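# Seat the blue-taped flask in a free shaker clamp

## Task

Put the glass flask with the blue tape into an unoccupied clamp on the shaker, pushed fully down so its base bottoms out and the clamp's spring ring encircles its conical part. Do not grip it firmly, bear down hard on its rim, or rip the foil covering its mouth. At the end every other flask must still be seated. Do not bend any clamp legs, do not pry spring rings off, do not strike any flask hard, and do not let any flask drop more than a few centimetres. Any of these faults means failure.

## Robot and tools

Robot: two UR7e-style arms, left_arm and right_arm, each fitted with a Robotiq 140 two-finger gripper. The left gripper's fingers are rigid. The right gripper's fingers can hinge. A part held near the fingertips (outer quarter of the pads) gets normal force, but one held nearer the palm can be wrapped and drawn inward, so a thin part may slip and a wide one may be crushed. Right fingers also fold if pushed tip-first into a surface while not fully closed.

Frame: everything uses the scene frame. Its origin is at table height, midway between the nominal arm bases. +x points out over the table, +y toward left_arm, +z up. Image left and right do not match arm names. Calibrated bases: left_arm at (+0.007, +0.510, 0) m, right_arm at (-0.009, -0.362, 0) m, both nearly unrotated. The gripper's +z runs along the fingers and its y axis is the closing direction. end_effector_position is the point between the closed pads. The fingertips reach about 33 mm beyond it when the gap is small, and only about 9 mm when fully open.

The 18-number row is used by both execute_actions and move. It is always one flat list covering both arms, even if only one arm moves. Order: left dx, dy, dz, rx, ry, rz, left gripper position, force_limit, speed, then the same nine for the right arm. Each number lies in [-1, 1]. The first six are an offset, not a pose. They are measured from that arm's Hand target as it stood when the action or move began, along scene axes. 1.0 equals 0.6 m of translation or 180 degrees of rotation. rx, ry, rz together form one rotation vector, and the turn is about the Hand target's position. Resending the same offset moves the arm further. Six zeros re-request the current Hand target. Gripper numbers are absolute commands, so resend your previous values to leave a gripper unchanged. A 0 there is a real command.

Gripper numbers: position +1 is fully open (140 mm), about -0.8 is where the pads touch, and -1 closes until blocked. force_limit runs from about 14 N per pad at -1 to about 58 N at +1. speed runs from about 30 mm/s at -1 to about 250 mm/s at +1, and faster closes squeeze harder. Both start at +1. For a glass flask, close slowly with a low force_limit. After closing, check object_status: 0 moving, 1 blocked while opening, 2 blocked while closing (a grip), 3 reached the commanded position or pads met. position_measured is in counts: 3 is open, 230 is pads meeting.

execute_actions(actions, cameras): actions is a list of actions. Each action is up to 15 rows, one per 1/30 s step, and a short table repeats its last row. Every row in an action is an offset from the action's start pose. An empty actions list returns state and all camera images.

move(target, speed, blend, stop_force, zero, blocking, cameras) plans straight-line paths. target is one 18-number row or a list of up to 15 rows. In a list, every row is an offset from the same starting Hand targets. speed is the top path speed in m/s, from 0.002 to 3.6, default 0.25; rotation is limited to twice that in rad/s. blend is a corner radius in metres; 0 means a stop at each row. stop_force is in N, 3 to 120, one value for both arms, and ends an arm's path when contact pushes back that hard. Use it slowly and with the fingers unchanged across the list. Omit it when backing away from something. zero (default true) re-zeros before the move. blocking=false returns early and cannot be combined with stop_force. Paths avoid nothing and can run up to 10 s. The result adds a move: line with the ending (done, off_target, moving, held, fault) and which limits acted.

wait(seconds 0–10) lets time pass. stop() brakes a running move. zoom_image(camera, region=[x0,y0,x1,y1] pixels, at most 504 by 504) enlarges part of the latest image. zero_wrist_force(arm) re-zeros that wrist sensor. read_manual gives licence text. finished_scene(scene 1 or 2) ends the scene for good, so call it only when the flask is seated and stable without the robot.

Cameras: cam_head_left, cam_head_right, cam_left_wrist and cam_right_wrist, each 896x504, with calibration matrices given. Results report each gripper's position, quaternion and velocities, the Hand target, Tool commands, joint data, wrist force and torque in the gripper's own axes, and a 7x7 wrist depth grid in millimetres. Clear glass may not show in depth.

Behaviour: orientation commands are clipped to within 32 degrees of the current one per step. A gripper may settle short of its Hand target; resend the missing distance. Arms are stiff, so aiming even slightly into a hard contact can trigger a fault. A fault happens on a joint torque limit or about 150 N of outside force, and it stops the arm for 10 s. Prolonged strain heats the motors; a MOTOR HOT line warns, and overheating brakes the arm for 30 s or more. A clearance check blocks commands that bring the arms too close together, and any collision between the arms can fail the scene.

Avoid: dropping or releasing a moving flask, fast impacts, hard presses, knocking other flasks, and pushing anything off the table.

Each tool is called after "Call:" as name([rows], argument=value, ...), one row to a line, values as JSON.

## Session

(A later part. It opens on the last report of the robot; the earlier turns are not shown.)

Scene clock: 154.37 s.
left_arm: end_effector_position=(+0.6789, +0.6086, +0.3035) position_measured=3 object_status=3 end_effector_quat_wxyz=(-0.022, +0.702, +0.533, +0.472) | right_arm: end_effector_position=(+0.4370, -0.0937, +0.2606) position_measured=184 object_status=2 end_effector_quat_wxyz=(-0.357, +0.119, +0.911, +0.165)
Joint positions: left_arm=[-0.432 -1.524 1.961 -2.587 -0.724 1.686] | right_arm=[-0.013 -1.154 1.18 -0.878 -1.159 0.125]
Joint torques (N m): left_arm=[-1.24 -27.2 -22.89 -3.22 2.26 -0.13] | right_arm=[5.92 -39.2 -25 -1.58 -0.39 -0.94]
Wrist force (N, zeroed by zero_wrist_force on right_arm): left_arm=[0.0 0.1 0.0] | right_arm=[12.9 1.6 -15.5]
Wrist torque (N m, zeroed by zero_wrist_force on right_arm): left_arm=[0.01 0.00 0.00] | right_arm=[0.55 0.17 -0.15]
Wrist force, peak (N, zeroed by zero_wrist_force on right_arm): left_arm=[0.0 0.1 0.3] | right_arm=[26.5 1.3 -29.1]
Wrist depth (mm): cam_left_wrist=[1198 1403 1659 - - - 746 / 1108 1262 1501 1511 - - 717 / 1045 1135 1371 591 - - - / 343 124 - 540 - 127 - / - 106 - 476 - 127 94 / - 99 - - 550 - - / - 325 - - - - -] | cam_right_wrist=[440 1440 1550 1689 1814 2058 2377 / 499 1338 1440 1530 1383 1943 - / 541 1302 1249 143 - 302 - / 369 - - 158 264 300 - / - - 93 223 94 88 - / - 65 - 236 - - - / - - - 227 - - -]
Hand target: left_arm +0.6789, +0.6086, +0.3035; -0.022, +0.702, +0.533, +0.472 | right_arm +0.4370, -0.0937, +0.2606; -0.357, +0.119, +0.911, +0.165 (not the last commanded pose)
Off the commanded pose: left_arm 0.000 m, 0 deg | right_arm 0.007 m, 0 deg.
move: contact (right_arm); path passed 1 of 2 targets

Call:
move(target=[0,0,0,0,0,0,1,1,1,0.0026,0.0072,0,-0.0157,0.0057,0,-0.98,-0.05,-1], speed=0.08)

Scene clock: 156.43 s.
left_arm: end_effector_position=(+0.6789, +0.6086, +0.3035) position_measured=3 object_status=3 end_effector_quat_wxyz=(-0.022, +0.702, +0.533, +0.472) | right_arm: end_effector_position=(+0.4385, -0.0893, +0.2605) position_measured=184 object_status=2 end_effector_quat_wxyz=(-0.363, +0.129, +0.912, +0.142)
Joint positions: left_arm=[-0.432 -1.524 1.961 -2.587 -0.724 1.686] | right_arm=[0.011 -1.131 1.141 -0.864 -1.181 0.179]
Joint torques (N m): left_arm=[-2.03 -26.03 -23.78 -3.19 2.33 -0.15] | right_arm=[1.12 -29.51 3.97 -11.82 4.13 -1.43]
Wrist force (N, zeroed by zero_wrist_force on right_arm): left_arm=[0.1 0.2 0.2] | right_arm=[47.4 -7.2 -54.6]
Wrist torque (N m, zeroed by zero_wrist_force on right_arm): left_arm=[0.04 -0.01 0.00] | right_arm=[0.43 0.54 -0.47]
Wrist force, peak (N, zeroed by zero_wrist_force on right_arm): left_arm=[0.2 -0.2 0.0] | right_arm=[47.4 -7.2 -54.6]
Wrist depth (mm): cam_left_wrist=[1192 1371 1647 - 1103 - - / 1103 1282 1511 1550 - 841 - / 1036 1174 1560 590 1157 885 - / - 124 - 512 - 128 - / - 106 - - - 127 94 / - 106 400 - - 1068 - / - 323 - 395 - - -] | cam_right_wrist=[430 1493 1787 1700 1712 720 2226 / 477 1376 1440 1550 1666 1550 639 / 575 1289 463 141 - 289 - / - - 409 158 261 293 - / - - 92 223 94 88 - / - 65 - 237 - - - / - - - 224 - - -]
Hand target: left_arm +0.6789, +0.6086, +0.3035; -0.022, +0.702, +0.533, +0.472 | right_arm +0.4385, -0.0894, +0.2606; -0.363, +0.129, +0.912, +0.142
Off the commanded pose: left_arm 0.000 m, 0 deg | right_arm 0.000 m, 0 deg.
move: done

Call:
move(target=[0,0,0,0,0,0,1,1,1,0,0,0.0017,0,0,0,-0.98,-0.05,-1], speed=0.02)

Scene clock: 157.70 s.
left_arm: end_effector_position=(+0.6789, +0.6086, +0.3035) position_measured=3 object_status=3 end_effector_quat_wxyz=(-0.022, +0.702, +0.533, +0.472) | right_arm: end_effector_position=(+0.4385, -0.0893, +0.2616) position_measured=184 object_status=2 end_effector_quat_wxyz=(-0.363, +0.129, +0.912, +0.142)
Joint positions: left_arm=[-0.432 -1.524 1.961 -2.587 -0.724 1.686] | right_arm=[0.01 -1.131 1.139 -0.861 -1.181 0.179]
Joint torques (N m): left_arm=[-1.57 -27.02 -22.96 -3.31 2.34 -0.33] | right_arm=[-1.81 -36.39 -24.84 -3.36 3.36 1.77]
Wrist force (N, zeroed by zero_wrist_force on right_arm): left_arm=[0.2 0.0 -0.1] | right_arm=[19.3 -0.7 -15.1]
Wrist torque (N m, zeroed by zero_wrist_force on right_arm): left_arm=[-0.01 -0.04 0.00] | right_arm=[0.48 0.03 -0.38]
Wrist force, peak (N, zeroed by zero_wrist_force on right_arm): left_arm=[0.1 0.3 0.0] | right_arm=[47.8 -7.6 -54.7]
Wrist depth (mm): cam_left_wrist=[1198 1379 1670 1412 988 902 758 / 1114 1282 1473 1530 1036 888 - / 1045 1168 1318 1464 - - - / - 125 445 - 1088 127 - / - 106 418 - - 127 94 / - 333 398 - - - - / - - - - 466 - -] | cam_right_wrist=[432 1493 1841 1632 1787 696 2167 / 459 1368 1440 1530 1677 1841 - / 579 698 - 142 - 291 - / - 396 424 158 263 294 512 / 354 - 93 223 94 87 - / - 65 - 241 - - - / - - - 222 - - -]
Hand target: left_arm +0.6789, +0.6086, +0.3035; -0.022, +0.702, +0.533, +0.472 | right_arm +0.4385, -0.0894, +0.2616; -0.363, +0.129, +0.912, +0.142
Off the commanded pose: left_arm 0.000 m, 0 deg | right_arm 0.000 m, 0 deg.
move: done

Call:
move(target=[0,0,0,0,0,0,1,1,1,0.0024,0.0066,0.0008,-0.0157,0.0057,0,-0.98,-0.05,-1], speed=0.08)

Scene clock: 161.93 s.
left_arm: end_effector_position=(+0.6789, +0.6086, +0.3035) position_measured=3 object_status=3 end_effector_quat_wxyz=(-0.022, +0.702, +0.533, +0.472) | right_arm: end_effector_position=(+0.4399, -0.0854, +0.2620) position_measured=184 object_status=2 end_effector_quat_wxyz=(-0.368, +0.139, +0.912, +0.118)
Joint positions: left_arm=[-0.432 -1.524 1.961 -2.587 -0.724 1.686] | right_arm=[0.033 -1.107 1.098 -0.843 -1.203 0.231]
Joint torques (N m): left_arm=[-2.56 -27.13 -22.28 -3.3 2.21 -0.14] | right_arm=[-2.7 -27.93 4.2 -13.19 2.94 -0.93]
Wrist force (N, zeroed by zero_wrist_force on right_arm): left_arm=[0.0 0.0 -0.1] | right_arm=[51.7 -7.1 -52.0]
Wrist torque (N m, zeroed by zero_wrist_force on right_arm): left_arm=[0.01 0.00 0.00] | right_arm=[0.31 0.58 -0.84]
Wrist force, peak (N, zeroed by zero_wrist_force on right_arm): left_arm=[0.3 0.1 0.2] | right_arm=[51.7 -7.1 -52.0]
Wrist depth (mm): cam_left_wrist=[1186 1371 1636 - - - - / 1119 1262 1420 1636 - 909 - / 1054 1204 1333 - - 972 - / - 116 476 - 1355 127 - / - 106 - - - - 94 / - - 393 414 517 1088 - / - - - 401 464 - -] | cam_right_wrist=[430 1560 1787 1712 1749 729 2058 / 459 1415 1484 1511 1570 - - / 596 646 1622 141 - 281 - / 391 398 - 158 276 284 491 / - - 92 222 94 87 455 / - 65 - 237 - - 66 / - - - 227 - - -]
Hand target: left_arm +0.6789, +0.6086, +0.3035; -0.022, +0.702, +0.533, +0.472 | right_arm +0.4400, -0.0854, +0.2621; -0.367, +0.139, +0.912, +0.118
Off the commanded pose: left_arm 0.000 m, 0 deg | right_arm 0.000 m, 0 deg.
move: done

Call:
move(target=[0,0,0,0,0,0,1,1,1,0,0,0.0015,0,0,0,-0.98,-0.05,-1], speed=0.02, cameras=["cam_head_left","cam_right_wrist"])

Call:
zoom_image(camera="cam_head_left", region=[460, 110, 530, 190])

Call:
zoom_image(camera="cam_right_wrist", region=[370, 130, 590, 420])

Scene clock: 163.93 s.
left_arm: end_effector_position=(+0.6789, +0.6086, +0.3035) position_measured=3 object_status=3 end_effector_quat_wxyz=(-0.022, +0.702, +0.533, +0.472) | right_arm: end_effector_position=(+0.4400, -0.0854, +0.2630) position_measured=184 object_status=2 end_effector_quat_wxyz=(-0.367, +0.139, +0.912, +0.118)
Joint positions: left_arm=[-0.432 -1.524 1.961 -2.587 -0.724 1.686] | right_arm=[0.032 -1.107 1.096 -0.84 -1.202 0.231]
Joint torques (N m): left_arm=[-1.79 -28.38 -22.08 -3.23 2.25 -0.32] | right_arm=[-4.92 -26.73 -22.76 -5.01 2.57 2.25]
Wrist force (N, zeroed by zero_wrist_force on right_arm): left_arm=[0.2 0.1 -0.1] | right_arm=[28.4 -1.1 -20.3]
Wrist torque (N m, zeroed by zero_wrist_force on right_arm): left_arm=[0.02 -0.03 -0.01] | right_arm=[0.39 -0.04 -0.72]
Wrist force, peak (N, zeroed by zero_wrist_force on right_arm): left_arm=[0.1 -0.3 0.0] | right_arm=[51.9 -7.4 -51.9]
Wrist depth (mm): cam_left_wrist=[1192 1395 1647 1429 - - - / 1108 1289 1520 1581 - - - / 1054 1129 1379 1446 - 1001 - / - 116 - - 1229 128 853 / - 106 - - 559 - 94 / - 331 - 433 - - - / - 328 349 - - - -] | cam_right_wrist=[432 1502 1724 1712 1787 1827 1991 / 443 1391 1466 1580 1530 - - / 1302 618 1440 141 - 298 510 / - 399 - 158 266 289 - / 359 - 92 223 94 88 249 / - 65 - 240 - - - / - - - 226 - - -]
Hand target: left_arm +0.6789, +0.6086, +0.3035; -0.022, +0.702, +0.533, +0.472 | right_arm +0.4400, -0.0854, +0.2630; -0.367, +0.139, +0.912, +0.118
Off the commanded pose: left_arm 0.000 m, 0 deg | right_arm 0.000 m, 0 deg.
move: done
camera_calibration:
cam_right_wrist: T_world_to_cam=[[0.346957, 0.92717, 0.141341, -0.106506], [0.866346, -0.259106, -0.426976, -0.288389], [-0.359256, 0.270593, -0.893149, 0.562685], [0, 0, 0, 1]] pos_world=[0.488946, -0.128233, 0.39448]
Images, in order (width x height): cam_head_left 896x504, cam_right_wrist 896x504.

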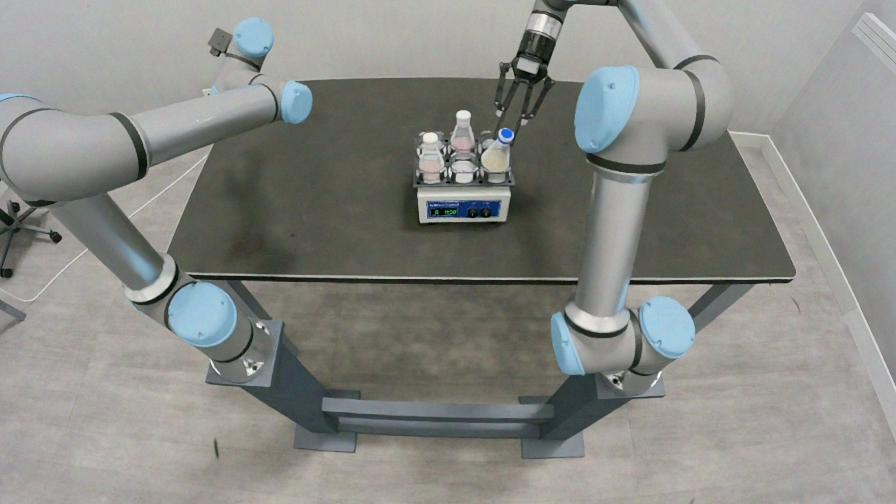

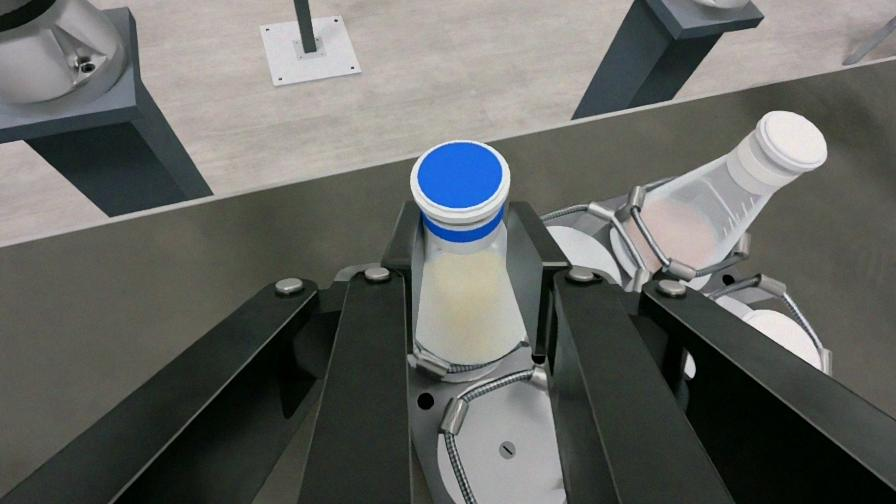

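Scaled by 6.300 from the camera's 896x504 image, which has a finer 1280x720 frame.

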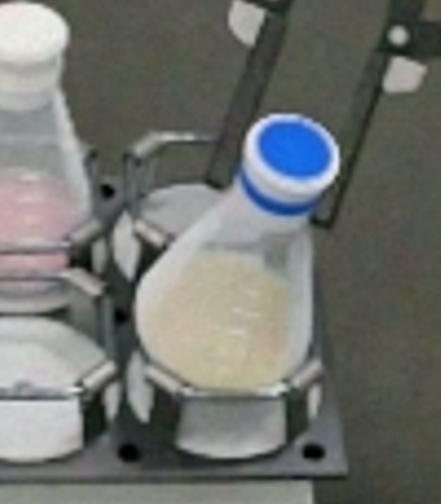

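Scaled by 1.738 from the camera's 896x504 image, which has a finer 1280x720 frame.

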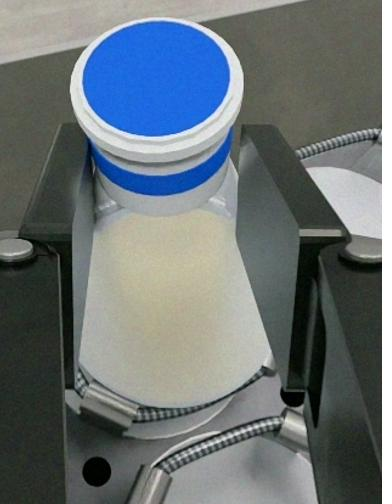

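Call:
move([
  [0,0,0,0,0,0,1,1,1,0,-0.003,0.002,0,0,0,-0.98,-0.05,-1],
  [0,0,0,0,0,0,1,1,1,0,-0.003,-0.012,0,0,0,-0.98,-0.05,-1],
], speed=0.008, stop_force=40, zero=false)

Scene clock: 166.77 s.
left_arm: end_effector_position=(+0.6789, +0.6086, +0.3035) position_measured=3 object_status=3 end_effector_quat_wxyz=(-0.022, +0.702, +0.533, +0.472) | right_arm: end_effector_position=(+0.4399, -0.0872, +0.2631) position_measured=184 object_status=2 end_effector_quat_wxyz=(-0.367, +0.139, +0.912, +0.118)
Joint positions: left_arm=[-0.432 -1.524 1.961 -2.587 -0.724 1.686] | right_arm=[0.03 -1.108 1.097 -0.84 -1.204 0.228]
Joint torques (N m): left_arm=[-1.32 -28.2 -22.93 -3.11 2.38 -0.35] | right_arm=[-8.06 -20.17 -23.69 -3.34 -6.05 -0.07]
Wrist force (N, zeroed by zero_wrist_force on right_arm): left_arm=[0.0 -0.1 0.0] | right_arm=[24.6 9.4 -13.6]
Wrist torque (N m, zeroed by zero_wrist_force on right_arm): left_arm=[-0.02 0.00 0.00] | right_arm=[-0.12 -0.05 -0.75]
Wrist force, peak (N, zeroed by zero_wrist_force on right_arm): left_arm=[0.4 0.1 -0.1] | right_arm=[34.8 9.2 -27.7]
Wrist depth (mm): cam_left_wrist=[1198 1387 1659 1492 1083 - - / 1129 1310 1511 1647 1009 853 807 / 1040 1174 1429 1520 1168 - 751 / - 124 - 591 1174 128 783 / - 106 - 461 - - 94 / - - - - - - - / - 328 - - 516 1135 -] | cam_right_wrist=[432 1560 1560 1689 1827 724 1959 / 455 1407 1475 1560 1600 1774 - / 602 676 1331 142 - 303 - / 389 - - 158 261 279 - / - - 93 223 94 87 159 / - 65 - 240 - - - / - - - 227 - - -]
Hand target: left_arm +0.6789, +0.6086, +0.3035; -0.022, +0.702, +0.533, +0.472 | right_arm +0.4399, -0.0872, +0.2631; -0.368, +0.139, +0.912, +0.118 (not the last commanded pose)
Off the commanded pose: left_arm 0.000 m, 0 deg | right_arm 0.007 m, 0 deg.
move: contact (right_arm); path passed 1 of 2 targets

Call:
move([
  [0,0,0,0,0,0,1,1,1,-0.0024,0.0009,0.002,0,0,0,-0.98,-0.05,-1],
  [0,0,0,0,0,0,1,1,1,-0.0024,0.0009,-0.012,0,0,0,-0.98,-0.05,-1],
], speed=0.008, stop_force=40, zero=false)

Scene clock: 168.90 s.
left_arm: end_effector_position=(+0.6789, +0.6086, +0.3035) position_measured=3 object_status=3 end_effector_quat_wxyz=(-0.022, +0.702, +0.533, +0.472) | right_arm: end_effector_position=(+0.4384, -0.0867, +0.2631) position_measured=184 object_status=2 end_effector_quat_wxyz=(-0.368, +0.139, +0.912, +0.118)
Joint positions: left_arm=[-0.432 -1.524 1.961 -2.587 -0.724 1.686] | right_arm=[0.03 -1.112 1.102 -0.842 -1.204 0.229]
Joint torques (N m): left_arm=[-1.26 -26.87 -22.82 -3.13 2.43 -0.19] | right_arm=[10.85 -25.31 -20.91 -0.52 -0.98 1.31]
Wrist force (N, zeroed by zero_wrist_force on right_arm): left_arm=[0.1 0.2 -0.1] | right_arm=[18.5 8.6 -24.6]
Wrist torque (N m, zeroed by zero_wrist_force on right_arm): left_arm=[0.03 -0.03 0.00] | right_arm=[-0.18 -0.25 -0.63]
Wrist force, peak (N, zeroed by zero_wrist_force on right_arm): left_arm=[0.2 0.0 -0.1] | right_arm=[28.5 7.5 -38.0]
Wrist depth (mm): cam_left_wrist=[1296 1395 1647 - 1022 801 721 / 1119 1275 1492 1670 1018 - 721 / 1036 1174 1325 1395 1157 - - / - 117 421 - - 127 - / - 106 - 469 - 127 94 / - - 375 - - - - / - 321 336 - - - -] | cam_right_wrist=[433 1511 1827 1689 1724 1749 2007 / 456 1407 1493 1540 1632 - - / 603 698 1484 141 - 301 - / 384 - - 158 268 284 - / - - 92 222 94 88 241 / - 65 - 237 - - - / - - - 226 - - -]
Hand target: left_arm +0.6789, +0.6086, +0.3035; -0.022, +0.702, +0.533, +0.472 | right_arm +0.4384, -0.0867, +0.2631; -0.368, +0.139, +0.912, +0.118 (not the last commanded pose)
Off the commanded pose: left_arm 0.000 m, 0 deg | right_arm 0.007 m, 0 deg.
move: contact (right_arm); path passed 1 of 2 targets

Call:
move(target=[0,0,0,0,0,0,1,1,1,0.0062,0.0145,0.0012,-0.0313,0.0114,0,-0.98,-0.05,-1], speed=0.1)

Scene clock: 170.70 s.
left_arm: end_effector_position=(+0.6789, +0.6086, +0.3035) position_measured=3 object_status=3 end_effector_quat_wxyz=(-0.022, +0.702, +0.533, +0.472) | right_arm: end_effector_position=(+0.4421, -0.0780, +0.2637) position_measured=184 object_status=2 end_effector_quat_wxyz=(-0.377, +0.159, +0.910, +0.071)
Joint positions: left_arm=[-0.432 -1.524 1.961 -2.587 -0.724 1.686] | right_arm=[0.074 -1.056 1.011 -0.796 -1.246 0.331]
Joint torques (N m): left_arm=[-2.21 -27.65 -23.4 -3.33 2.48 -0.38] | right_arm=[-0.03 -17.78 2.92 -14.48 1.97 1.18]
Wrist force (N, zeroed by zero_wrist_force on right_arm): left_arm=[0.1 0.0 0.0] | right_arm=[59.9 -13.0 -67.4]
Wrist torque (N m, zeroed by zero_wrist_force on right_arm): left_arm=[0.01 -0.01 -0.01] | right_arm=[0.25 0.70 -0.78]
Wrist force, peak (N, zeroed by zero_wrist_force on right_arm): left_arm=[0.3 0.0 0.1] | right_arm=[59.7 -12.8 -67.8]
Wrist depth (mm): cam_left_wrist=[1198 1379 1647 - - - 804 / 1135 1296 1501 1492 1005 923 - / 1036 1192 1363 1318 1210 927 - / - 117 443 - - 128 780 / - 106 - - - 127 94 / - 100 - - - - - / - 323 - - - - -] | cam_right_wrist=[428 1666 1724 1700 1689 1712 1724 / 453 1484 1570 1540 1475 - 185 / 1302 643 1399 141 - 274 - / 1302 - - 158 273 272 453 / - - 92 222 94 88 230 / - 65 - 240 - - 66 / - - - 231 - - -]
Hand target: left_arm +0.6789, +0.6086, +0.3035; -0.022, +0.702, +0.533, +0.472 | right_arm +0.4422, -0.0780, +0.2638; -0.377, +0.159, +0.910, +0.071
Off the commanded pose: left_arm 0.000 m, 0 deg | right_arm 0.000 m, 0 deg.
move: done

Call:
move(target=[0,0,0,0,0,0,1,1,1,-0.0003,-0.0012,0.0022,0,0,0,-0.98,-0.05,-1], speed=0.02)

Scene clock: 171.93 s.
left_arm: end_effector_position=(+0.6789, +0.6086, +0.3035) position_measured=3 object_status=3 end_effector_quat_wxyz=(-0.022, +0.702, +0.533, +0.472) | right_arm: end_effector_position=(+0.4420, -0.0787, +0.2650) position_measured=184 object_status=2 end_effector_quat_wxyz=(-0.377, +0.159, +0.910, +0.071)
Joint positions: left_arm=[-0.432 -1.524 1.961 -2.587 -0.724 1.686] | right_arm=[0.073 -1.056 1.009 -0.793 -1.246 0.33]
Joint torques (N m): left_arm=[-1.35 -27.3 -23.09 -3.26 2.32 -0.32] | right_arm=[-9.27 -48.78 -20.89 -4.18 -4.42 -1.02]
Wrist force (N, zeroed by zero_wrist_force on right_arm): left_arm=[0.0 0.1 0.1] | right_arm=[26.3 1.6 -20.9]
Wrist torque (N m, zeroed by zero_wrist_force on right_arm): left_arm=[0.02 0.00 0.00] | right_arm=[0.28 -0.01 -0.74]
Wrist force, peak (N, zeroed by zero_wrist_force on right_arm): left_arm=[-0.3 0.1 0.1] | right_arm=[60.2 -13.1 -67.4]
Wrist depth (mm): cam_left_wrist=[1210 1395 1659 1379 - - 796 / 1119 1282 1492 - 1078 - 723 / 1050 1174 1473 1325 - - - / 344 124 - 538 - 128 739 / - 106 - - 1262 127 94 / - - 368 - - - - / - - - - 499 - -] | cam_right_wrist=[429 1666 1700 1689 1737 747 1712 / 459 1502 1540 1521 1570 527 - / 1309 614 1424 141 - 285 483 / 1262 413 - 158 275 272 466 / 411 - 92 223 94 88 148 / - 65 - 240 - - 66 / - - - 231 - - -]
Hand target: left_arm +0.6789, +0.6086, +0.3035; -0.022, +0.702, +0.533, +0.472 | right_arm +0.4420, -0.0787, +0.2651; -0.377, +0.159, +0.910, +0.071
Off the commanded pose: left_arm 0.000 m, 0 deg | right_arm 0.000 m, 0 deg.
move: done

Call:
move(target=[0,0,0,0,0,0,1,1,1,-0.0118,-0.0358,0.0035,0.0783,-0.0285,0,-0.98,-0.05,-1], speed=0.12)

Call:
move(target=[0,0,0,0,0,0,1,1,1,0,0,-0.02,0,0,0,-0.98,-0.05,-1], speed=0.01, stop_force=30, zero=false)

Scene clock: 177.90 s.
left_arm: end_effector_position=(+0.6789, +0.6086, +0.3035) position_measured=3 object_status=3 end_effector_quat_wxyz=(-0.022, +0.702, +0.533, +0.472) | right_arm: end_effector_position=(+0.4349, -0.1002, +0.2673) position_measured=184 object_status=2 end_effector_quat_wxyz=(-0.352, +0.109, +0.910, +0.189)
Joint positions: left_arm=[-0.432 -1.524 1.961 -2.587 -0.724 1.686] | right_arm=[-0.039 -1.178 1.203 -0.872 -1.14 0.068]
Joint torques (N m): left_arm=[-0.34 -28.22 -22.86 -3.06 2.52 -0.4] | right_arm=[8.24 -29.53 -24.11 0.31 -2.37 -1.5]
Wrist force (N, zeroed by zero_wrist_force on right_arm): left_arm=[0.2 -0.2 0.0] | right_arm=[2.7 4.6 -0.5]
Wrist torque (N m, zeroed by zero_wrist_force on right_arm): left_arm=[-0.04 -0.03 -0.01] | right_arm=[0.69 -0.16 -0.15]
Wrist force, peak (N, zeroed by zero_wrist_force on right_arm): left_arm=[-0.2 0.2 0.2] | right_arm=[26.4 1.6 -20.4]
Wrist depth (mm): cam_left_wrist=[1204 1363 1647 1581 - 885 - / 1114 1289 1520 1371 1114 - - / 1036 1186 1403 1797 - 829 - / - 117 422 518 - 128 788 / - 106 - 487 1192 127 94 / - - - - 543 1059 - / - - - 411 - - -] | cam_right_wrist=[439 1399 1580 1712 1841 2226 2226 / 502 1275 1449 1580 853 2040 2288 / 527 1194 1580 143 539 572 597 / 373 370 - 158 279 326 - / 326 - 92 223 94 82 - / - 65 - 245 - - - / - - - 234 - - -]
Hand target: left_arm +0.6789, +0.6086, +0.3035; -0.022, +0.702, +0.533, +0.472 | right_arm +0.4349, -0.1002, +0.2672; -0.352, +0.109, +0.910, +0.189
Off the commanded pose: left_arm 0.000 m, 0 deg | right_arm 0.000 m, 0 deg.
move: done

Scene clock: 179.50 s.
left_arm: end_effector_position=(+0.6789, +0.6086, +0.3035) position_measured=3 object_status=3 end_effector_quat_wxyz=(-0.022, +0.702, +0.533, +0.472) | right_arm: end_effector_position=(+0.4349, -0.1002, +0.2595) position_measured=184 object_status=2 end_effector_quat_wxyz=(-0.352, +0.108, +0.910, +0.189)
Joint positions: left_arm=[-0.432 -1.524 1.961 -2.587 -0.724 1.686] | right_arm=[-0.039 -1.177 1.222 -0.892 -1.14 0.068]
Joint torques (N m): left_arm=[-1.65 -27.99 -22.12 -3.31 2.45 -0.27] | right_arm=[5.16 -33.92 -25.08 -0.07 -2.94 -1.21]
Wrist force (N, zeroed by zero_wrist_force on right_arm): left_arm=[0.0 0.0 -0.1] | right_arm=[9.3 10.6 -8.1]
Wrist torque (N m, zeroed by zero_wrist_force on right_arm): left_arm=[0.01 0.00 0.00] | right_arm=[0.18 -0.32 -0.42]
Wrist force, peak (N, zeroed by zero_wrist_force on right_arm): left_arm=[0.0 0.3 0.0] | right_arm=[21.1 11.0 -20.0]
Wrist depth (mm): cam_left_wrist=[1204 1395 1636 1192 1146 - - / 1119 1275 1482 1560 1157 - - / 1036 1216 1438 545 - - - / - 124 448 - 1289 128 - / - 106 - - - - 94 / - 315 - - - - - / - 317 - - - - -] | cam_right_wrist=[1269 1399 1484 1749 1841 2167 2524 / 499 1289 1440 1590 - 2058 2332 / 525 1237 441 142 537 304 226 / 351 - - 158 276 306 - / 332 - 93 223 94 88 536 / - 65 - 238 - - - / - - - 225 - - -]
Hand target: left_arm +0.6789, +0.6086, +0.3035; -0.022, +0.702, +0.533, +0.472 | right_arm +0.4349, -0.1002, +0.2596; -0.352, +0.108, +0.910, +0.189 (not the last commanded pose)
Off the commanded pose: left_arm 0.000 m, 0 deg | right_arm 0.004 m, 0 deg.
move: contact (right_arm)

Call:
move(target=[0,0,0,0,0,0,1,1,1,0.0023,0.0063,-0.0005,-0.0157,0.0057,0,-0.98,-0.05,-1], speed=0.05, cameras=["cam_head_left","cam_right_wrist"])

Call:
zoom_image(camera="cam_head_left", region=[460, 110, 530, 190])

Call:
zoom_image(camera="cam_right_wrist", region=[370, 130, 590, 420])

Scene clock: 181.37 s.
left_arm: end_effector_position=(+0.6789, +0.6086, +0.3035) position_measured=3 object_status=3 end_effector_quat_wxyz=(-0.022, +0.702, +0.533, +0.472) | right_arm: end_effector_position=(+0.4362, -0.0964, +0.2592) position_measured=184 object_status=2 end_effector_quat_wxyz=(-0.358, +0.119, +0.911, +0.165) end_effector_velocity=(+0.000, +0.000, -0.001) end_effector_angular_velocity=(+0.005, +0.000, +0.000)
Joint positions: left_arm=[-0.432 -1.524 1.961 -2.587 -0.724 1.686] | right_arm=[-0.017 -1.156 1.187 -0.881 -1.162 0.122]
Joint velocities: left_arm=[within noise] | right_arm=[-0.001 0.001 0.002 -0.002 0.003 -0.005]
Joint torques (N m): left_arm=[-1.47 -27.14 -22.25 -3.18 2.52 -0.32] | right_arm=[-8.25 -41.89 -1.04 -5.16 -1.81 -1.07]
Wrist force (N, zeroed by zero_wrist_force on right_arm): left_arm=[0.0 0.0 -0.1] | right_arm=[27.4 14.1 -31.5]
Wrist torque (N m, zeroed by zero_wrist_force on right_arm): left_arm=[0.01 0.00 0.00] | right_arm=[-0.27 -0.59 -0.66]
Wrist force, peak (N, zeroed by zero_wrist_force on right_arm): left_arm=[0.2 0.0 0.2] | right_arm=[28.3 12.7 -33.9]
Wrist depth (mm): cam_left_wrist=[1210 1371 1682 - - - - / 1124 1296 1520 1473 - - 826 / 1040 1204 1371 1473 - - - / - 117 439 599 - 128 760 / - 106 - 483 - - 94 / - - - 457 - - - / - 323 355 403 483 - -] | cam_right_wrist=[430 1475 1677 1737 1827 682 2332 / 486 1338 1424 1560 1600 2246 - / 562 675 - 142 - 291 - / - - - 158 266 308 - / - - 93 223 94 88 503 / - 65 - 237 - - 66 / - - - 226 - - -]
Hand target: left_arm +0.6789, +0.6086, +0.3035; -0.022, +0.702, +0.533, +0.472 | right_arm +0.4363, -0.0964, +0.2593; -0.358, +0.119, +0.911, +0.165
Off the commanded pose: left_arm 0.000 m, 0 deg | right_arm 0.000 m, 0 deg.
move: done
camera_calibration:
cam_right_wrist: T_world_to_cam=[[0.339785, 0.908392, 0.243661, -0.11961], [0.881375, -0.21714, -0.419557, -0.294016], [-0.328213, 0.357316, -0.874415, 0.550858], [0, 0, 0, 1]] pos_world=[0.480579, -0.152021, 0.387467]
Images, in order (width x height): cam_head_left 896x504, cam_right_wrist 896x504.

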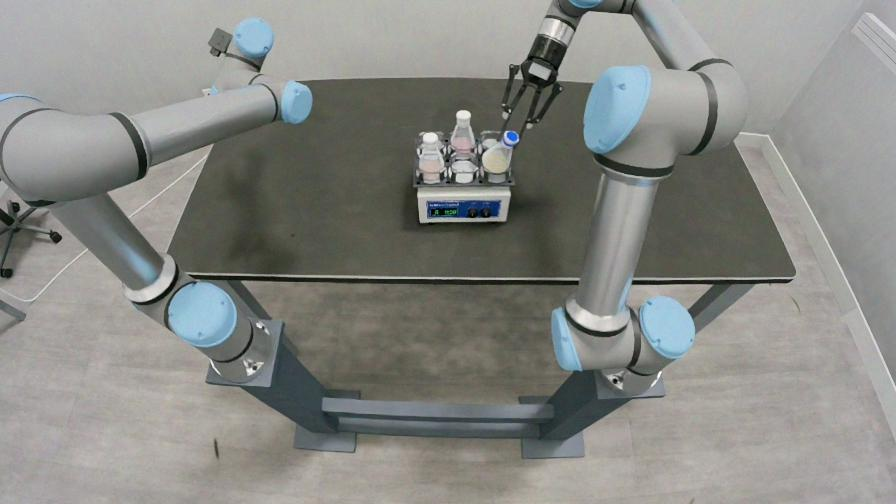

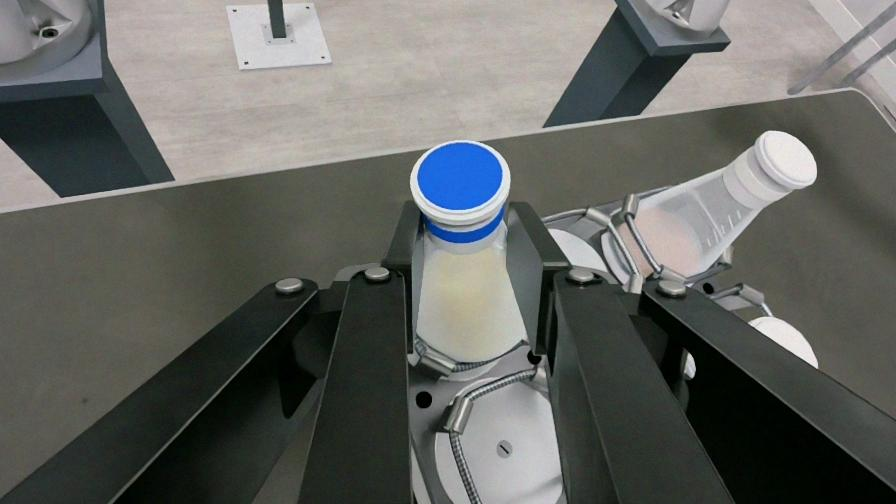

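Scaled by 6.300 from the camera's 896x504 image, which has a finer 1280x720 frame.

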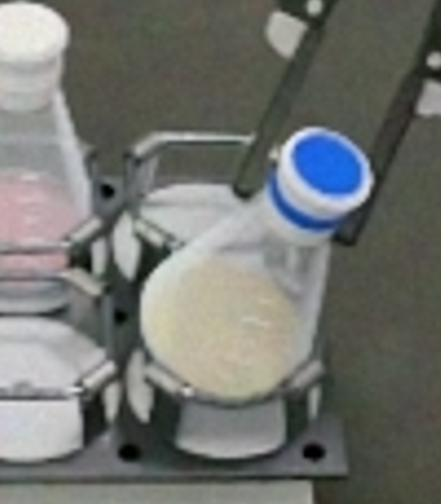

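Scaled by 1.738 from the camera's 896x504 image, which has a finer 1280x720 frame.

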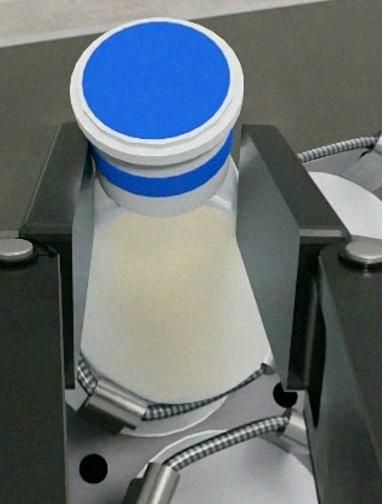

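Call:
move([
  [0,0,0,0,0,0,1,1,1,-0.0023,-0.0063,0,0.0157,-0.0057,0,-0.98,-0.05,-1],
], speed=0.05)

Call:
move(target=[0,0,0,0,0,0,1,1,1,0,0,-0.02,0,0,0,-0.98,-0.05,-1], speed=0.008, stop_force=32, zero=false)

Scene clock: 183.60 s.
left_arm: end_effector_position=(+0.6789, +0.6086, +0.3035) position_measured=3 object_status=3 end_effector_quat_wxyz=(-0.022, +0.702, +0.533, +0.472) | right_arm: end_effector_position=(+0.4350, -0.1002, +0.2594) position_measured=184 object_status=2 end_effector_quat_wxyz=(-0.352, +0.109, +0.910, +0.189)
Joint positions: left_arm=[-0.432 -1.524 1.961 -2.587 -0.724 1.686] | right_arm=[-0.04 -1.177 1.223 -0.892 -1.14 0.068]
Joint torques (N m): left_arm=[-1.66 -27.27 -23.35 -3.19 2.28 -0.45] | right_arm=[9.74 -27.63 -27.73 0.44 -4.31 1.93]
Wrist force (N, zeroed by zero_wrist_force on right_arm): left_arm=[0.0 0.0 0.0] | right_arm=[4.4 8.6 -2.2]
Wrist torque (N m, zeroed by zero_wrist_force on right_arm): left_arm=[-0.01 0.02 -0.01] | right_arm=[0.34 -0.25 -0.44]
Wrist force, peak (N, zeroed by zero_wrist_force on right_arm): left_arm=[0.3 -0.2 -0.1] | right_arm=[27.8 13.4 -32.3]
Wrist depth (mm): cam_left_wrist=[1210 1348 1625 1387 1073 916 - / 1119 1275 1501 1625 1146 938 799 / 1031 1174 1395 1348 1157 - - / 351 117 - - 1275 127 - / - 106 - - 1248 127 94 / - 323 395 452 1146 1083 - / - 318 - - 474 - -] | cam_right_wrist=[424 1399 1540 1724 1814 2111 2129 / 496 1289 1407 1530 - 2148 2288 / 524 409 413 142 - 237 - / 341 371 118 158 264 310 - / - - 92 223 94 87 - / - 65 - 238 - - - / - - - 226 - - -]
Hand target: left_arm +0.6789, +0.6086, +0.3035; -0.022, +0.702, +0.533, +0.472 | right_arm +0.4349, -0.1002, +0.2593; -0.352, +0.108, +0.910, +0.189
Off the commanded pose: left_arm 0.000 m, 0 deg | right_arm 0.000 m, 0 deg.
move: done

Scene clock: 184.47 s.
left_arm: end_effector_position=(+0.6789, +0.6086, +0.3035) position_measured=3 object_status=3 end_effector_quat_wxyz=(-0.022, +0.702, +0.533, +0.472) | right_arm: end_effector_position=(+0.4349, -0.1002, +0.2588) position_measured=184 object_status=2 end_effector_quat_wxyz=(-0.352, +0.109, +0.910, +0.189)
Joint positions: left_arm=[-0.432 -1.524 1.961 -2.587 -0.724 1.686] | right_arm=[-0.039 -1.177 1.224 -0.894 -1.14 0.068]
Joint torques (N m): left_arm=[-1.32 -27.41 -22.75 -3.25 2.52 -0.34] | right_arm=[-0.3 -36.18 -24.51 -0.89 -2.09 0.75]
Wrist force (N, zeroed by zero_wrist_force on right_arm): left_arm=[0.2 0.1 -0.1] | right_arm=[13.5 9.8 -12.4]
Wrist torque (N m, zeroed by zero_wrist_force on right_arm): left_arm=[0.02 -0.04 -0.01] | right_arm=[0.24 -0.36 -0.49]
Wrist force, peak (N, zeroed by zero_wrist_force on right_arm): left_arm=[0.0 0.2 -0.2] | right_arm=[25.0 9.9 -23.2]
Wrist depth (mm): cam_left_wrist=[1192 1420 1614 - - 841 - / 1124 1282 1511 1455 1009 923 770 / 1045 1242 1348 1363 - 905 778 / - 124 - - - 127 - / - 106 438 - - - 94 / - - 377 - 1229 - - / - - - 426 - 1093 -] | cam_right_wrist=[- 1432 1550 1737 1913 2206 2424 / 497 1289 1440 1570 - 2226 2424 / 530 1008 - 142 494 242 655 / 350 364 374 158 263 301 - / - - 92 116 94 87 - / - 65 - 235 - - - / - - - 225 - - -]
Hand target: left_arm +0.6789, +0.6086, +0.3035; -0.022, +0.702, +0.533, +0.472 | right_arm +0.4349, -0.1002, +0.2588; -0.352, +0.109, +0.910, +0.189 (not the last commanded pose)
Off the commanded pose: left_arm 0.000 m, 0 deg | right_arm 0.012 m, 0 deg.
move: contact (right_arm)

Call:
move([
  [0,0,0,0,0,0,1,1,1,0.0023,0.0062,0.0003,-0.0157,0.0057,0,-0.98,-0.05,-1],
  [0,0,0,0,0,0,1,1,1,0,0,0,0,0,0,-0.98,-0.05,-1],
], speed=0.05)

Call:
move(target=[0,0,0,0,0,0,1,1,1,0,0,-0.02,0,0,0,-0.98,-0.05,-1], speed=0.008, stop_force=34, zero=false)

Scene clock: 186.83 s.
left_arm: end_effector_position=(+0.6789, +0.6086, +0.3035) position_measured=3 object_status=3 end_effector_quat_wxyz=(-0.022, +0.702, +0.533, +0.472) | right_arm: end_effector_position=(+0.4350, -0.1002, +0.2589) position_measured=184 object_status=2 end_effector_quat_wxyz=(-0.352, +0.109, +0.910, +0.189) end_effector_velocity=(+0.000, +0.000, +0.001) end_effector_angular_velocity=(-0.006, +0.001, -0.001)
Joint positions: left_arm=[-0.432 -1.524 1.961 -2.587 -0.724 1.686] | right_arm=[-0.04 -1.177 1.224 -0.894 -1.139 0.068]
Joint velocities: left_arm=[within noise] | right_arm=[0.001 0 -0.003 0.001 -0.003 0.006]
Joint torques (N m): left_arm=[-2.35 -28.17 -22.69 -3.25 2.56 -0.33] | right_arm=[9.66 -27.44 -26.99 -0.51 -4.16 2.09]
Wrist force (N, zeroed by zero_wrist_force on right_arm): left_arm=[0.0 -0.1 -0.1] | right_arm=[7.4 9.5 -3.4]
Wrist torque (N m, zeroed by zero_wrist_force on right_arm): left_arm=[-0.01 0.01 0.00] | right_arm=[0.43 -0.26 -0.44]
Wrist force, peak (N, zeroed by zero_wrist_force on right_arm): left_arm=[0.0 0.3 0.0] | right_arm=[26.5 13.9 -34.0]
Wrist depth (mm): cam_left_wrist=[1204 1387 1636 1379 - - 717 / 1108 1275 1492 1482 997 - 734 / 1050 1198 1363 - - - - / - 124 425 - - 128 - / - 115 415 478 - - 94 / - - 415 426 - - - / - - 374 413 - - -] | cam_right_wrist=[440 1407 1560 1737 1855 2148 2449 / 515 1302 1415 1570 - 2093 1959 / 567 1200 - 142 - 233 - / - 365 - 158 140 309 - / - - 92 223 94 88 - / - 65 - 237 - - - / - - - 226 - - -]
Hand target: left_arm +0.6789, +0.6086, +0.3035; -0.022, +0.702, +0.533, +0.472 | right_arm +0.4349, -0.1002, +0.2588; -0.352, +0.109, +0.910, +0.189
Off the commanded pose: left_arm 0.000 m, 0 deg | right_arm 0.000 m, 0 deg.
move: done

Scene clock: 187.77 s.
left_arm: end_effector_position=(+0.6789, +0.6086, +0.3035) position_measured=3 object_status=3 end_effector_quat_wxyz=(-0.022, +0.702, +0.533, +0.472) | right_arm: end_effector_position=(+0.4349, -0.1003, +0.2580) position_measured=184 object_status=2 end_effector_quat_wxyz=(-0.352, +0.109, +0.910, +0.189)
Joint positions: left_arm=[-0.432 -1.524 1.961 -2.587 -0.724 1.686] | right_arm=[-0.04 -1.177 1.226 -0.896 -1.14 0.068]
Joint torques (N m): left_arm=[-2.56 -27.28 -23.18 -3.11 2.44 -0.5] | right_arm=[8.97 -48.56 -22.08 0 -2.99 0.64]
Wrist force (N, zeroed by zero_wrist_force on right_arm): left_arm=[0.1 0.0 -0.1] | right_arm=[13.1 8.4 -19.7]
Wrist torque (N m, zeroed by zero_wrist_force on right_arm): left_arm=[0.01 -0.02 0.00] | right_arm=[0.23 -0.30 -0.52]
Wrist force, peak (N, zeroed by zero_wrist_force on right_arm): left_arm=[0.3 0.1 -0.1] | right_arm=[23.8 8.3 -30.2]
Wrist depth (mm): cam_left_wrist=[1192 1395 1659 - - - 706 / 1103 1268 1501 1403 - - 829 / 1050 1174 1412 - - 885 - / - 117 472 - 1088 128 793 / - 106 - - - - 94 / - - 378 - 495 - - / - 334 343 - 509 - -] | cam_right_wrist=[424 1391 1530 1724 1869 694 2605 / 500 1262 1424 1540 - 665 2167 / 524 397 419 142 - 320 - / 343 363 404 158 264 317 - / 323 - 92 223 94 88 542 / - 65 - 236 - - - / - - - 226 - - -]
Hand target: left_arm +0.6789, +0.6086, +0.3035; -0.022, +0.702, +0.533, +0.472 | right_arm +0.4349, -0.1003, +0.2580; -0.352, +0.109, +0.910, +0.189 (not the last commanded pose)
Off the commanded pose: left_arm 0.000 m, 0 deg | right_arm 0.011 m, 0 deg.
move: contact (right_arm)

Call:
move([
  [0,0,0,0,0,0,1,1,1,0.0030,0.0062,0.0003,-0.0157,0.0057,0,-0.98,-0.05,-1],
  [0,0,0,0,0,0,1,1,1,0.0007,-0.0003,-0.0003,0,0,0,-0.98,-0.05,-1],
], speed=0.06)

Call:
move(target=[0,0,0,0,0,0,1,1,1,0,0,-0.02,0,0,0,-0.98,-0.05,-1], speed=0.008, stop_force=36, zero=false)

Call:
move(target=[0,0,0,0,0,0,1,1,1,0.0023,0.0064,0,-0.0157,0.0057,0,-0.98,-0.05,-1], speed=0.06)

Scene clock: 190.50 s.
left_arm: end_effector_position=(+0.6789, +0.6086, +0.3035) position_measured=3 object_status=3 end_effector_quat_wxyz=(-0.022, +0.702, +0.533, +0.472) | right_arm: end_effector_position=(+0.4354, -0.1004, +0.2579) position_measured=184 object_status=2 end_effector_quat_wxyz=(-0.352, +0.109, +0.910, +0.189)
Joint positions: left_arm=[-0.432 -1.524 1.961 -2.587 -0.724 1.686] | right_arm=[-0.04 -1.176 1.225 -0.896 -1.14 0.068]
Joint torques (N m): left_arm=[-1.75 -28.38 -22.71 -3.31 2.4 -0.33] | right_arm=[7.33 -27.49 -29.45 0.08 -3.79 1.89]
Wrist force (N, zeroed by zero_wrist_force on right_arm): left_arm=[0.0 0.0 0.2] | right_arm=[6.2 8.6 -0.2]
Wrist torque (N m, zeroed by zero_wrist_force on right_arm): left_arm=[-0.01 0.00 -0.01] | right_arm=[0.41 -0.29 -0.40]
Wrist force, peak (N, zeroed by zero_wrist_force on right_arm): left_arm=[0.3 0.1 -0.1] | right_arm=[25.0 11.3 -30.9]
Wrist depth (mm): cam_left_wrist=[1204 1379 1603 - 1059 844 734 / 1119 1296 1520 1625 - - 719 / 1050 1192 1550 1571 - - - / - 124 - - 1140 127 - / - 106 421 490 562 - 94 / - 106 376 434 540 - - / - 322 - - - - -] | cam_right_wrist=[424 1376 1560 1762 1869 2167 2377 / - 1282 1440 1590 1841 1991 2206 / 527 1256 471 142 - 237 - / - - - 158 264 306 - / - - 92 223 94 87 - / - 65 - 236 - - - / - - - 226 - - -]
Hand target: left_arm +0.6789, +0.6086, +0.3035; -0.022, +0.702, +0.533, +0.472 | right_arm +0.4353, -0.1004, +0.2578; -0.352, +0.109, +0.910, +0.189
Off the commanded pose: left_arm 0.000 m, 0 deg | right_arm 0.000 m, 0 deg.
move: done

Scene clock: 191.80 s.
left_arm: end_effector_position=(+0.6789, +0.6086, +0.3035) position_measured=3 object_status=3 end_effector_quat_wxyz=(-0.022, +0.702, +0.533, +0.472) | right_arm: end_effector_position=(+0.4353, -0.1004, +0.2543) position_measured=184 object_status=2 end_effector_quat_wxyz=(-0.352, +0.109, +0.910, +0.189)
Joint positions: left_arm=[-0.432 -1.524 1.961 -2.587 -0.724 1.686] | right_arm=[-0.04 -1.176 1.233 -0.905 -1.14 0.068]
Joint torques (N m): left_arm=[-0.89 -28.5 -23.23 -3.01 2.52 -0.38] | right_arm=[10.64 -27.11 -24.66 -2.63 -3.36 -0.02]
Wrist force (N, zeroed by zero_wrist_force on right_arm): left_arm=[0.1 0.0 0.2] | right_arm=[20.5 7.4 -14.9]
Wrist torque (N m, zeroed by zero_wrist_force on right_arm): left_arm=[0.00 -0.02 0.00] | right_arm=[0.16 -0.53 -0.57]
Wrist force, peak (N, zeroed by zero_wrist_force on right_arm): left_arm=[0.1 0.1 -0.3] | right_arm=[28.4 6.3 -25.9]
Wrist depth (mm): cam_left_wrist=[1210 1379 1647 - - - - / 1108 1275 1501 1636 1135 892 - / 1050 1204 1355 1348 - 909 783 / 344 125 465 - - 127 850 / - 106 - - - - 94 / - 345 364 - - - - / - - - - - - -] | cam_right_wrist=[423 1415 1550 1677 1959 2186 2288 / 495 1296 1424 1580 - 1898 2377 / 530 634 435 142 - 304 626 / - - - 158 266 308 - / - - 92 223 94 88 - / - 65 - 232 - - - / - - - 222 - - -]
Hand target: left_arm +0.6789, +0.6086, +0.3035; -0.022, +0.702, +0.533, +0.472 | right_arm +0.4353, -0.1005, +0.2543; -0.352, +0.109, +0.910, +0.189 (not the last commanded pose)
Off the commanded pose: left_arm 0.000 m, 0 deg | right_arm 0.008 m, 0 deg.
move: contact (right_arm)

Scene clock: 192.57 s.
left_arm: end_effector_position=(+0.6789, +0.6086, +0.3035) position_measured=3 object_status=3 end_effector_quat_wxyz=(-0.022, +0.702, +0.533, +0.472) | right_arm: end_effector_position=(+0.4366, -0.0966, +0.2542) position_measured=184 object_status=2 end_effector_quat_wxyz=(-0.358, +0.119, +0.911, +0.165) end_effector_velocity=(+0.001, +0.001, +0.000) end_effector_angular_velocity=(+0.005, -0.002, -0.003)
Joint positions: left_arm=[-0.432 -1.524 1.961 -2.587 -0.724 1.686] | right_arm=[-0.017 -1.156 1.198 -0.893 -1.162 0.122]
Joint velocities: left_arm=[within noise] | right_arm=[-0.002 -0.002 0.002 -0.002 0.005 -0.002]
Joint torques (N m): left_arm=[-1.97 -28.25 -22.95 -3.23 2.48 -0.27] | right_arm=[-6.4 -40.26 -0.66 -8.39 1.93 -1.31]
Wrist force (N, zeroed by zero_wrist_force on right_arm): left_arm=[0.1 0.0 0.1] | right_arm=[34.2 4.3 -31.3]
Wrist torque (N m, zeroed by zero_wrist_force on right_arm): left_arm=[-0.01 -0.03 0.00] | right_arm=[0.11 -0.39 -0.70]
Wrist force, peak (N, zeroed by zero_wrist_force on right_arm): left_arm=[0.1 -0.3 -0.1] | right_arm=[33.3 4.0 -37.7]
Wrist depth (mm): cam_left_wrist=[1235 1363 1647 1363 1412 - - / 1129 1255 1511 1550 1124 - - / 1040 1186 1395 1530 - - - / - 117 482 561 - 127 - / - 106 - - - 127 94 / - 345 376 - 532 - - / - 324 351 413 477 - -] | cam_right_wrist=[430 1457 1666 1737 1827 690 2424 / 482 1275 1449 1580 1700 1787 - / 520 1360 - 141 - 308 - / - - 395 159 270 296 - / 334 - 93 222 94 87 161 / - 65 - 231 - - - / - - - 221 - - -]
Hand target: left_arm +0.6789, +0.6086, +0.3035; -0.022, +0.702, +0.533, +0.472 | right_arm +0.4367, -0.0966, +0.2543; -0.357, +0.119, +0.911, +0.165
Off the commanded pose: left_arm 0.000 m, 0 deg | right_arm 0.000 m, 0 deg.
move: done

Call:
move(target=[0,0,0,0,0,0,1,1,1,0,0,0.0006,0,0,0,-0.98,-0.05,-1], speed=0.02, cameras=["cam_head_left","cam_right_wrist"])

Call:
zoom_image(camera="cam_head_left", region=[460, 110, 530, 190])

Call:
zoom_image(camera="cam_right_wrist", region=[370, 130, 590, 420])

Scene clock: 194.83 s.
left_arm: end_effector_position=(+0.6789, +0.6086, +0.3035) position_measured=3 object_status=3 end_effector_quat_wxyz=(-0.022, +0.702, +0.533, +0.472) | right_arm: end_effector_position=(+0.4367, -0.0966, +0.2547) position_measured=184 object_status=2 end_effector_quat_wxyz=(-0.357, +0.119, +0.911, +0.165)
Joint positions: left_arm=[-0.432 -1.524 1.961 -2.587 -0.724 1.686] | right_arm=[-0.017 -1.156 1.198 -0.893 -1.162 0.122]
Joint torques (N m): left_arm=[-1.82 -28.44 -23.63 -3.23 2.34 -0.52] | right_arm=[-8.89 -47.12 -25.07 -3.06 0.75 1.93]
Wrist force (N, zeroed by zero_wrist_force on right_arm): left_arm=[0.2 -0.2 -0.1] | right_arm=[22.2 5.3 -13.2]
Wrist torque (N m, zeroed by zero_wrist_force on right_arm): left_arm=[-0.04 -0.03 0.00] | right_arm=[0.22 -0.51 -0.63]
Wrist force, peak (N, zeroed by zero_wrist_force on right_arm): left_arm=[0.3 -0.1 0.0] | right_arm=[34.4 3.9 -31.0]
Wrist depth (mm): cam_left_wrist=[1216 1379 1659 - - - - / 1140 1289 1520 1571 - 976 - / 1045 1151 1340 1403 - - 783 / - 124 421 - - 127 801 / - 106 448 - 1124 127 94 / - 329 - - 1473 - - / - - - 434 - - -] | cam_right_wrist=[427 1415 1611 1700 1869 1913 2449 / 489 1338 1449 1570 1407 1800 - / 577 - - 142 - 296 573 / - 350 - 158 263 295 - / 332 - 92 223 94 88 - / - 65 - 232 - - - / - - - 220 - - -]
Hand target: left_arm +0.6789, +0.6086, +0.3035; -0.022, +0.702, +0.533, +0.472 | right_arm +0.4367, -0.0966, +0.2547; -0.357, +0.119, +0.911, +0.165
Off the commanded pose: left_arm 0.000 m, 0 deg | right_arm 0.000 m, 0 deg.
move: done
camera_calibration:
cam_right_wrist: T_world_to_cam=[[0.340388, 0.90807, 0.244018, -0.118849], [0.881484, -0.217837, -0.418966, -0.296703], [-0.327295, 0.357709, -0.874599, 0.546852], [0, 0, 0, 1]] pos_world=[0.480976, -0.152323, 0.382968]
Images, in order (width x height): cam_head_left 896x504, cam_right_wrist 896x504.

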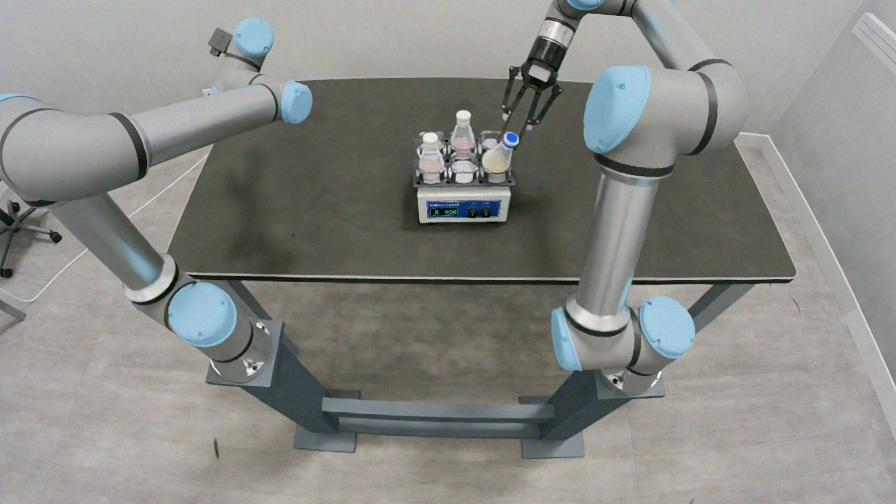

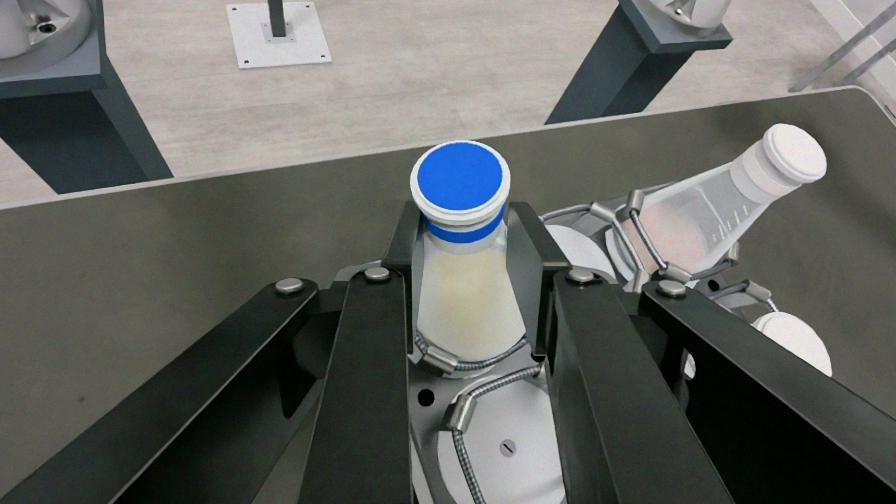

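Scaled by 6.300 from the camera's 896x504 image, which has a finer 1280x720 frame.

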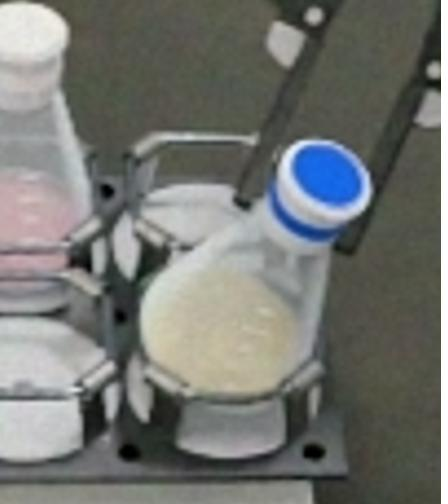

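Scaled by 1.738 from the camera's 896x504 image, which has a finer 1280x720 frame.

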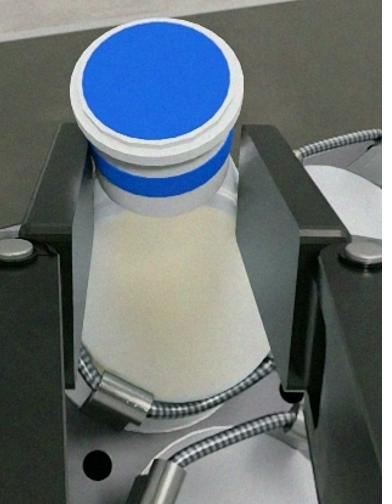

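Call:
move(target=[0,0,0,0,0,0,1,1,1,0.0023,0.0066,0,-0.0157,0.0057,0,-0.98,-0.05,-1], speed=0.05)

Scene clock: 196.13 s.
left_arm: end_effector_position=(+0.6789, +0.6086, +0.3035) position_measured=3 object_status=3 end_effector_quat_wxyz=(-0.022, +0.702, +0.533, +0.472) | right_arm: end_effector_position=(+0.4380, -0.0926, +0.2545) position_measured=184 object_status=2 end_effector_quat_wxyz=(-0.363, +0.129, +0.912, +0.142)
Joint positions: left_arm=[-0.432 -1.524 1.961 -2.587 -0.724 1.686] | right_arm=[0.005 -1.134 1.161 -0.879 -1.184 0.175]
Joint torques (N m): left_arm=[-0.75 -28.12 -23.01 -3.19 2.61 -0.36] | right_arm=[-6.53 -47.95 -4.36 -7.26 2.43 -1.38]
Wrist force (N, zeroed by zero_wrist_force on right_arm): left_arm=[0.0 0.0 0.0] | right_arm=[28.9 2.9 -23.8]
Wrist torque (N m, zeroed by zero_wrist_force on right_arm): left_arm=[0.01 0.01 0.00] | right_arm=[0.41 -0.49 -0.48]
Wrist force, peak (N, zeroed by zero_wrist_force on right_arm): left_arm=[0.1 0.3 0.1] | right_arm=[40.0 -5.2 -37.3]
Wrist depth (mm): cam_left_wrist=[1192 1395 1614 - 1068 863 - / 1114 1262 1550 1540 - - - / 1050 1192 1511 1355 1140 - 770 / - 117 464 - 1387 128 791 / - 106 - - 558 - 94 / - - 395 - - - - / - - 348 - 503 - -] | cam_right_wrist=[422 1449 1580 1654 1883 724 2148 / - 1376 1424 1540 1800 1855 - / 584 1331 - 141 - 283 547 / - 383 - 158 282 284 - / 343 - 93 222 94 87 155 / - 65 - 232 - - 66 / - - - 220 - - -]
Hand target: left_arm +0.6789, +0.6086, +0.3035; -0.022, +0.702, +0.533, +0.472 | right_arm +0.4381, -0.0927, +0.2547; -0.362, +0.129, +0.912, +0.142
Off the commanded pose: left_arm 0.000 m, 0 deg | right_arm 0.000 m, 0 deg.
move: done

Call:
move(target=[0,0,0,0,0,0,1,1,1,0.0025,0.007,0.0003,-0.0157,0.0057,0,-0.98,-0.05,-1], speed=0.05)

Scene clock: 197.63 s.
left_arm: end_effector_position=(+0.6789, +0.6086, +0.3035) position_measured=3 object_status=3 end_effector_quat_wxyz=(-0.022, +0.702, +0.533, +0.472) | right_arm: end_effector_position=(+0.4395, -0.0884, +0.2548) position_measured=184 object_status=2 end_effector_quat_wxyz=(-0.367, +0.139, +0.912, +0.118) end_effector_velocity=(+0.000, +0.000, -0.001) end_effector_angular_velocity=(+0.004, +0.000, -0.003)
Joint positions: left_arm=[-0.432 -1.524 1.961 -2.587 -0.724 1.686] | right_arm=[0.028 -1.11 1.121 -0.861 -1.206 0.227]
Joint velocities: left_arm=[within noise] | right_arm=[-0.001 -0.001 0.005 -0.003 0.004 -0.002]
Joint torques (N m): left_arm=[-1.93 -27.34 -22.71 -3.13 2.54 -0.21] | right_arm=[-4.82 -37.52 -2.49 -10.22 4.63 -1.36]
Wrist force (N, zeroed by zero_wrist_force on right_arm): left_arm=[0.0 0.0 0.0] | right_arm=[38.3 -7.9 -35.5]
Wrist torque (N m, zeroed by zero_wrist_force on right_arm): left_arm=[0.00 0.00 0.00] | right_arm=[0.54 -0.25 -0.72]
Wrist force, peak (N, zeroed by zero_wrist_force on right_arm): left_arm=[0.2 0.2 0.0] | right_arm=[38.3 -7.9 -35.5]
Wrist depth (mm): cam_left_wrist=[1186 1420 1659 1659 - - - / 1124 1268 1511 1438 - 1001 - / 1031 1204 1248 1355 1325 - - / - 117 - - - 128 732 / - 106 - - - - 94 / - 106 - - 469 - - / - - - - - 1083 -] | cam_right_wrist=[433 1540 1632 1724 1737 1677 2007 / 450 1407 1466 1502 1540 - - / 1194 1338 1407 141 - 276 524 / - - - 154 275 272 479 / - - 92 223 94 88 148 / - 65 - 232 - - 63 / - - - 220 - - -]
Hand target: left_arm +0.6789, +0.6086, +0.3035; -0.022, +0.702, +0.533, +0.472 | right_arm +0.4396, -0.0885, +0.2548; -0.367, +0.139, +0.912, +0.118
Off the commanded pose: left_arm 0.000 m, 0 deg | right_arm 0.000 m, 0 deg.
move: done


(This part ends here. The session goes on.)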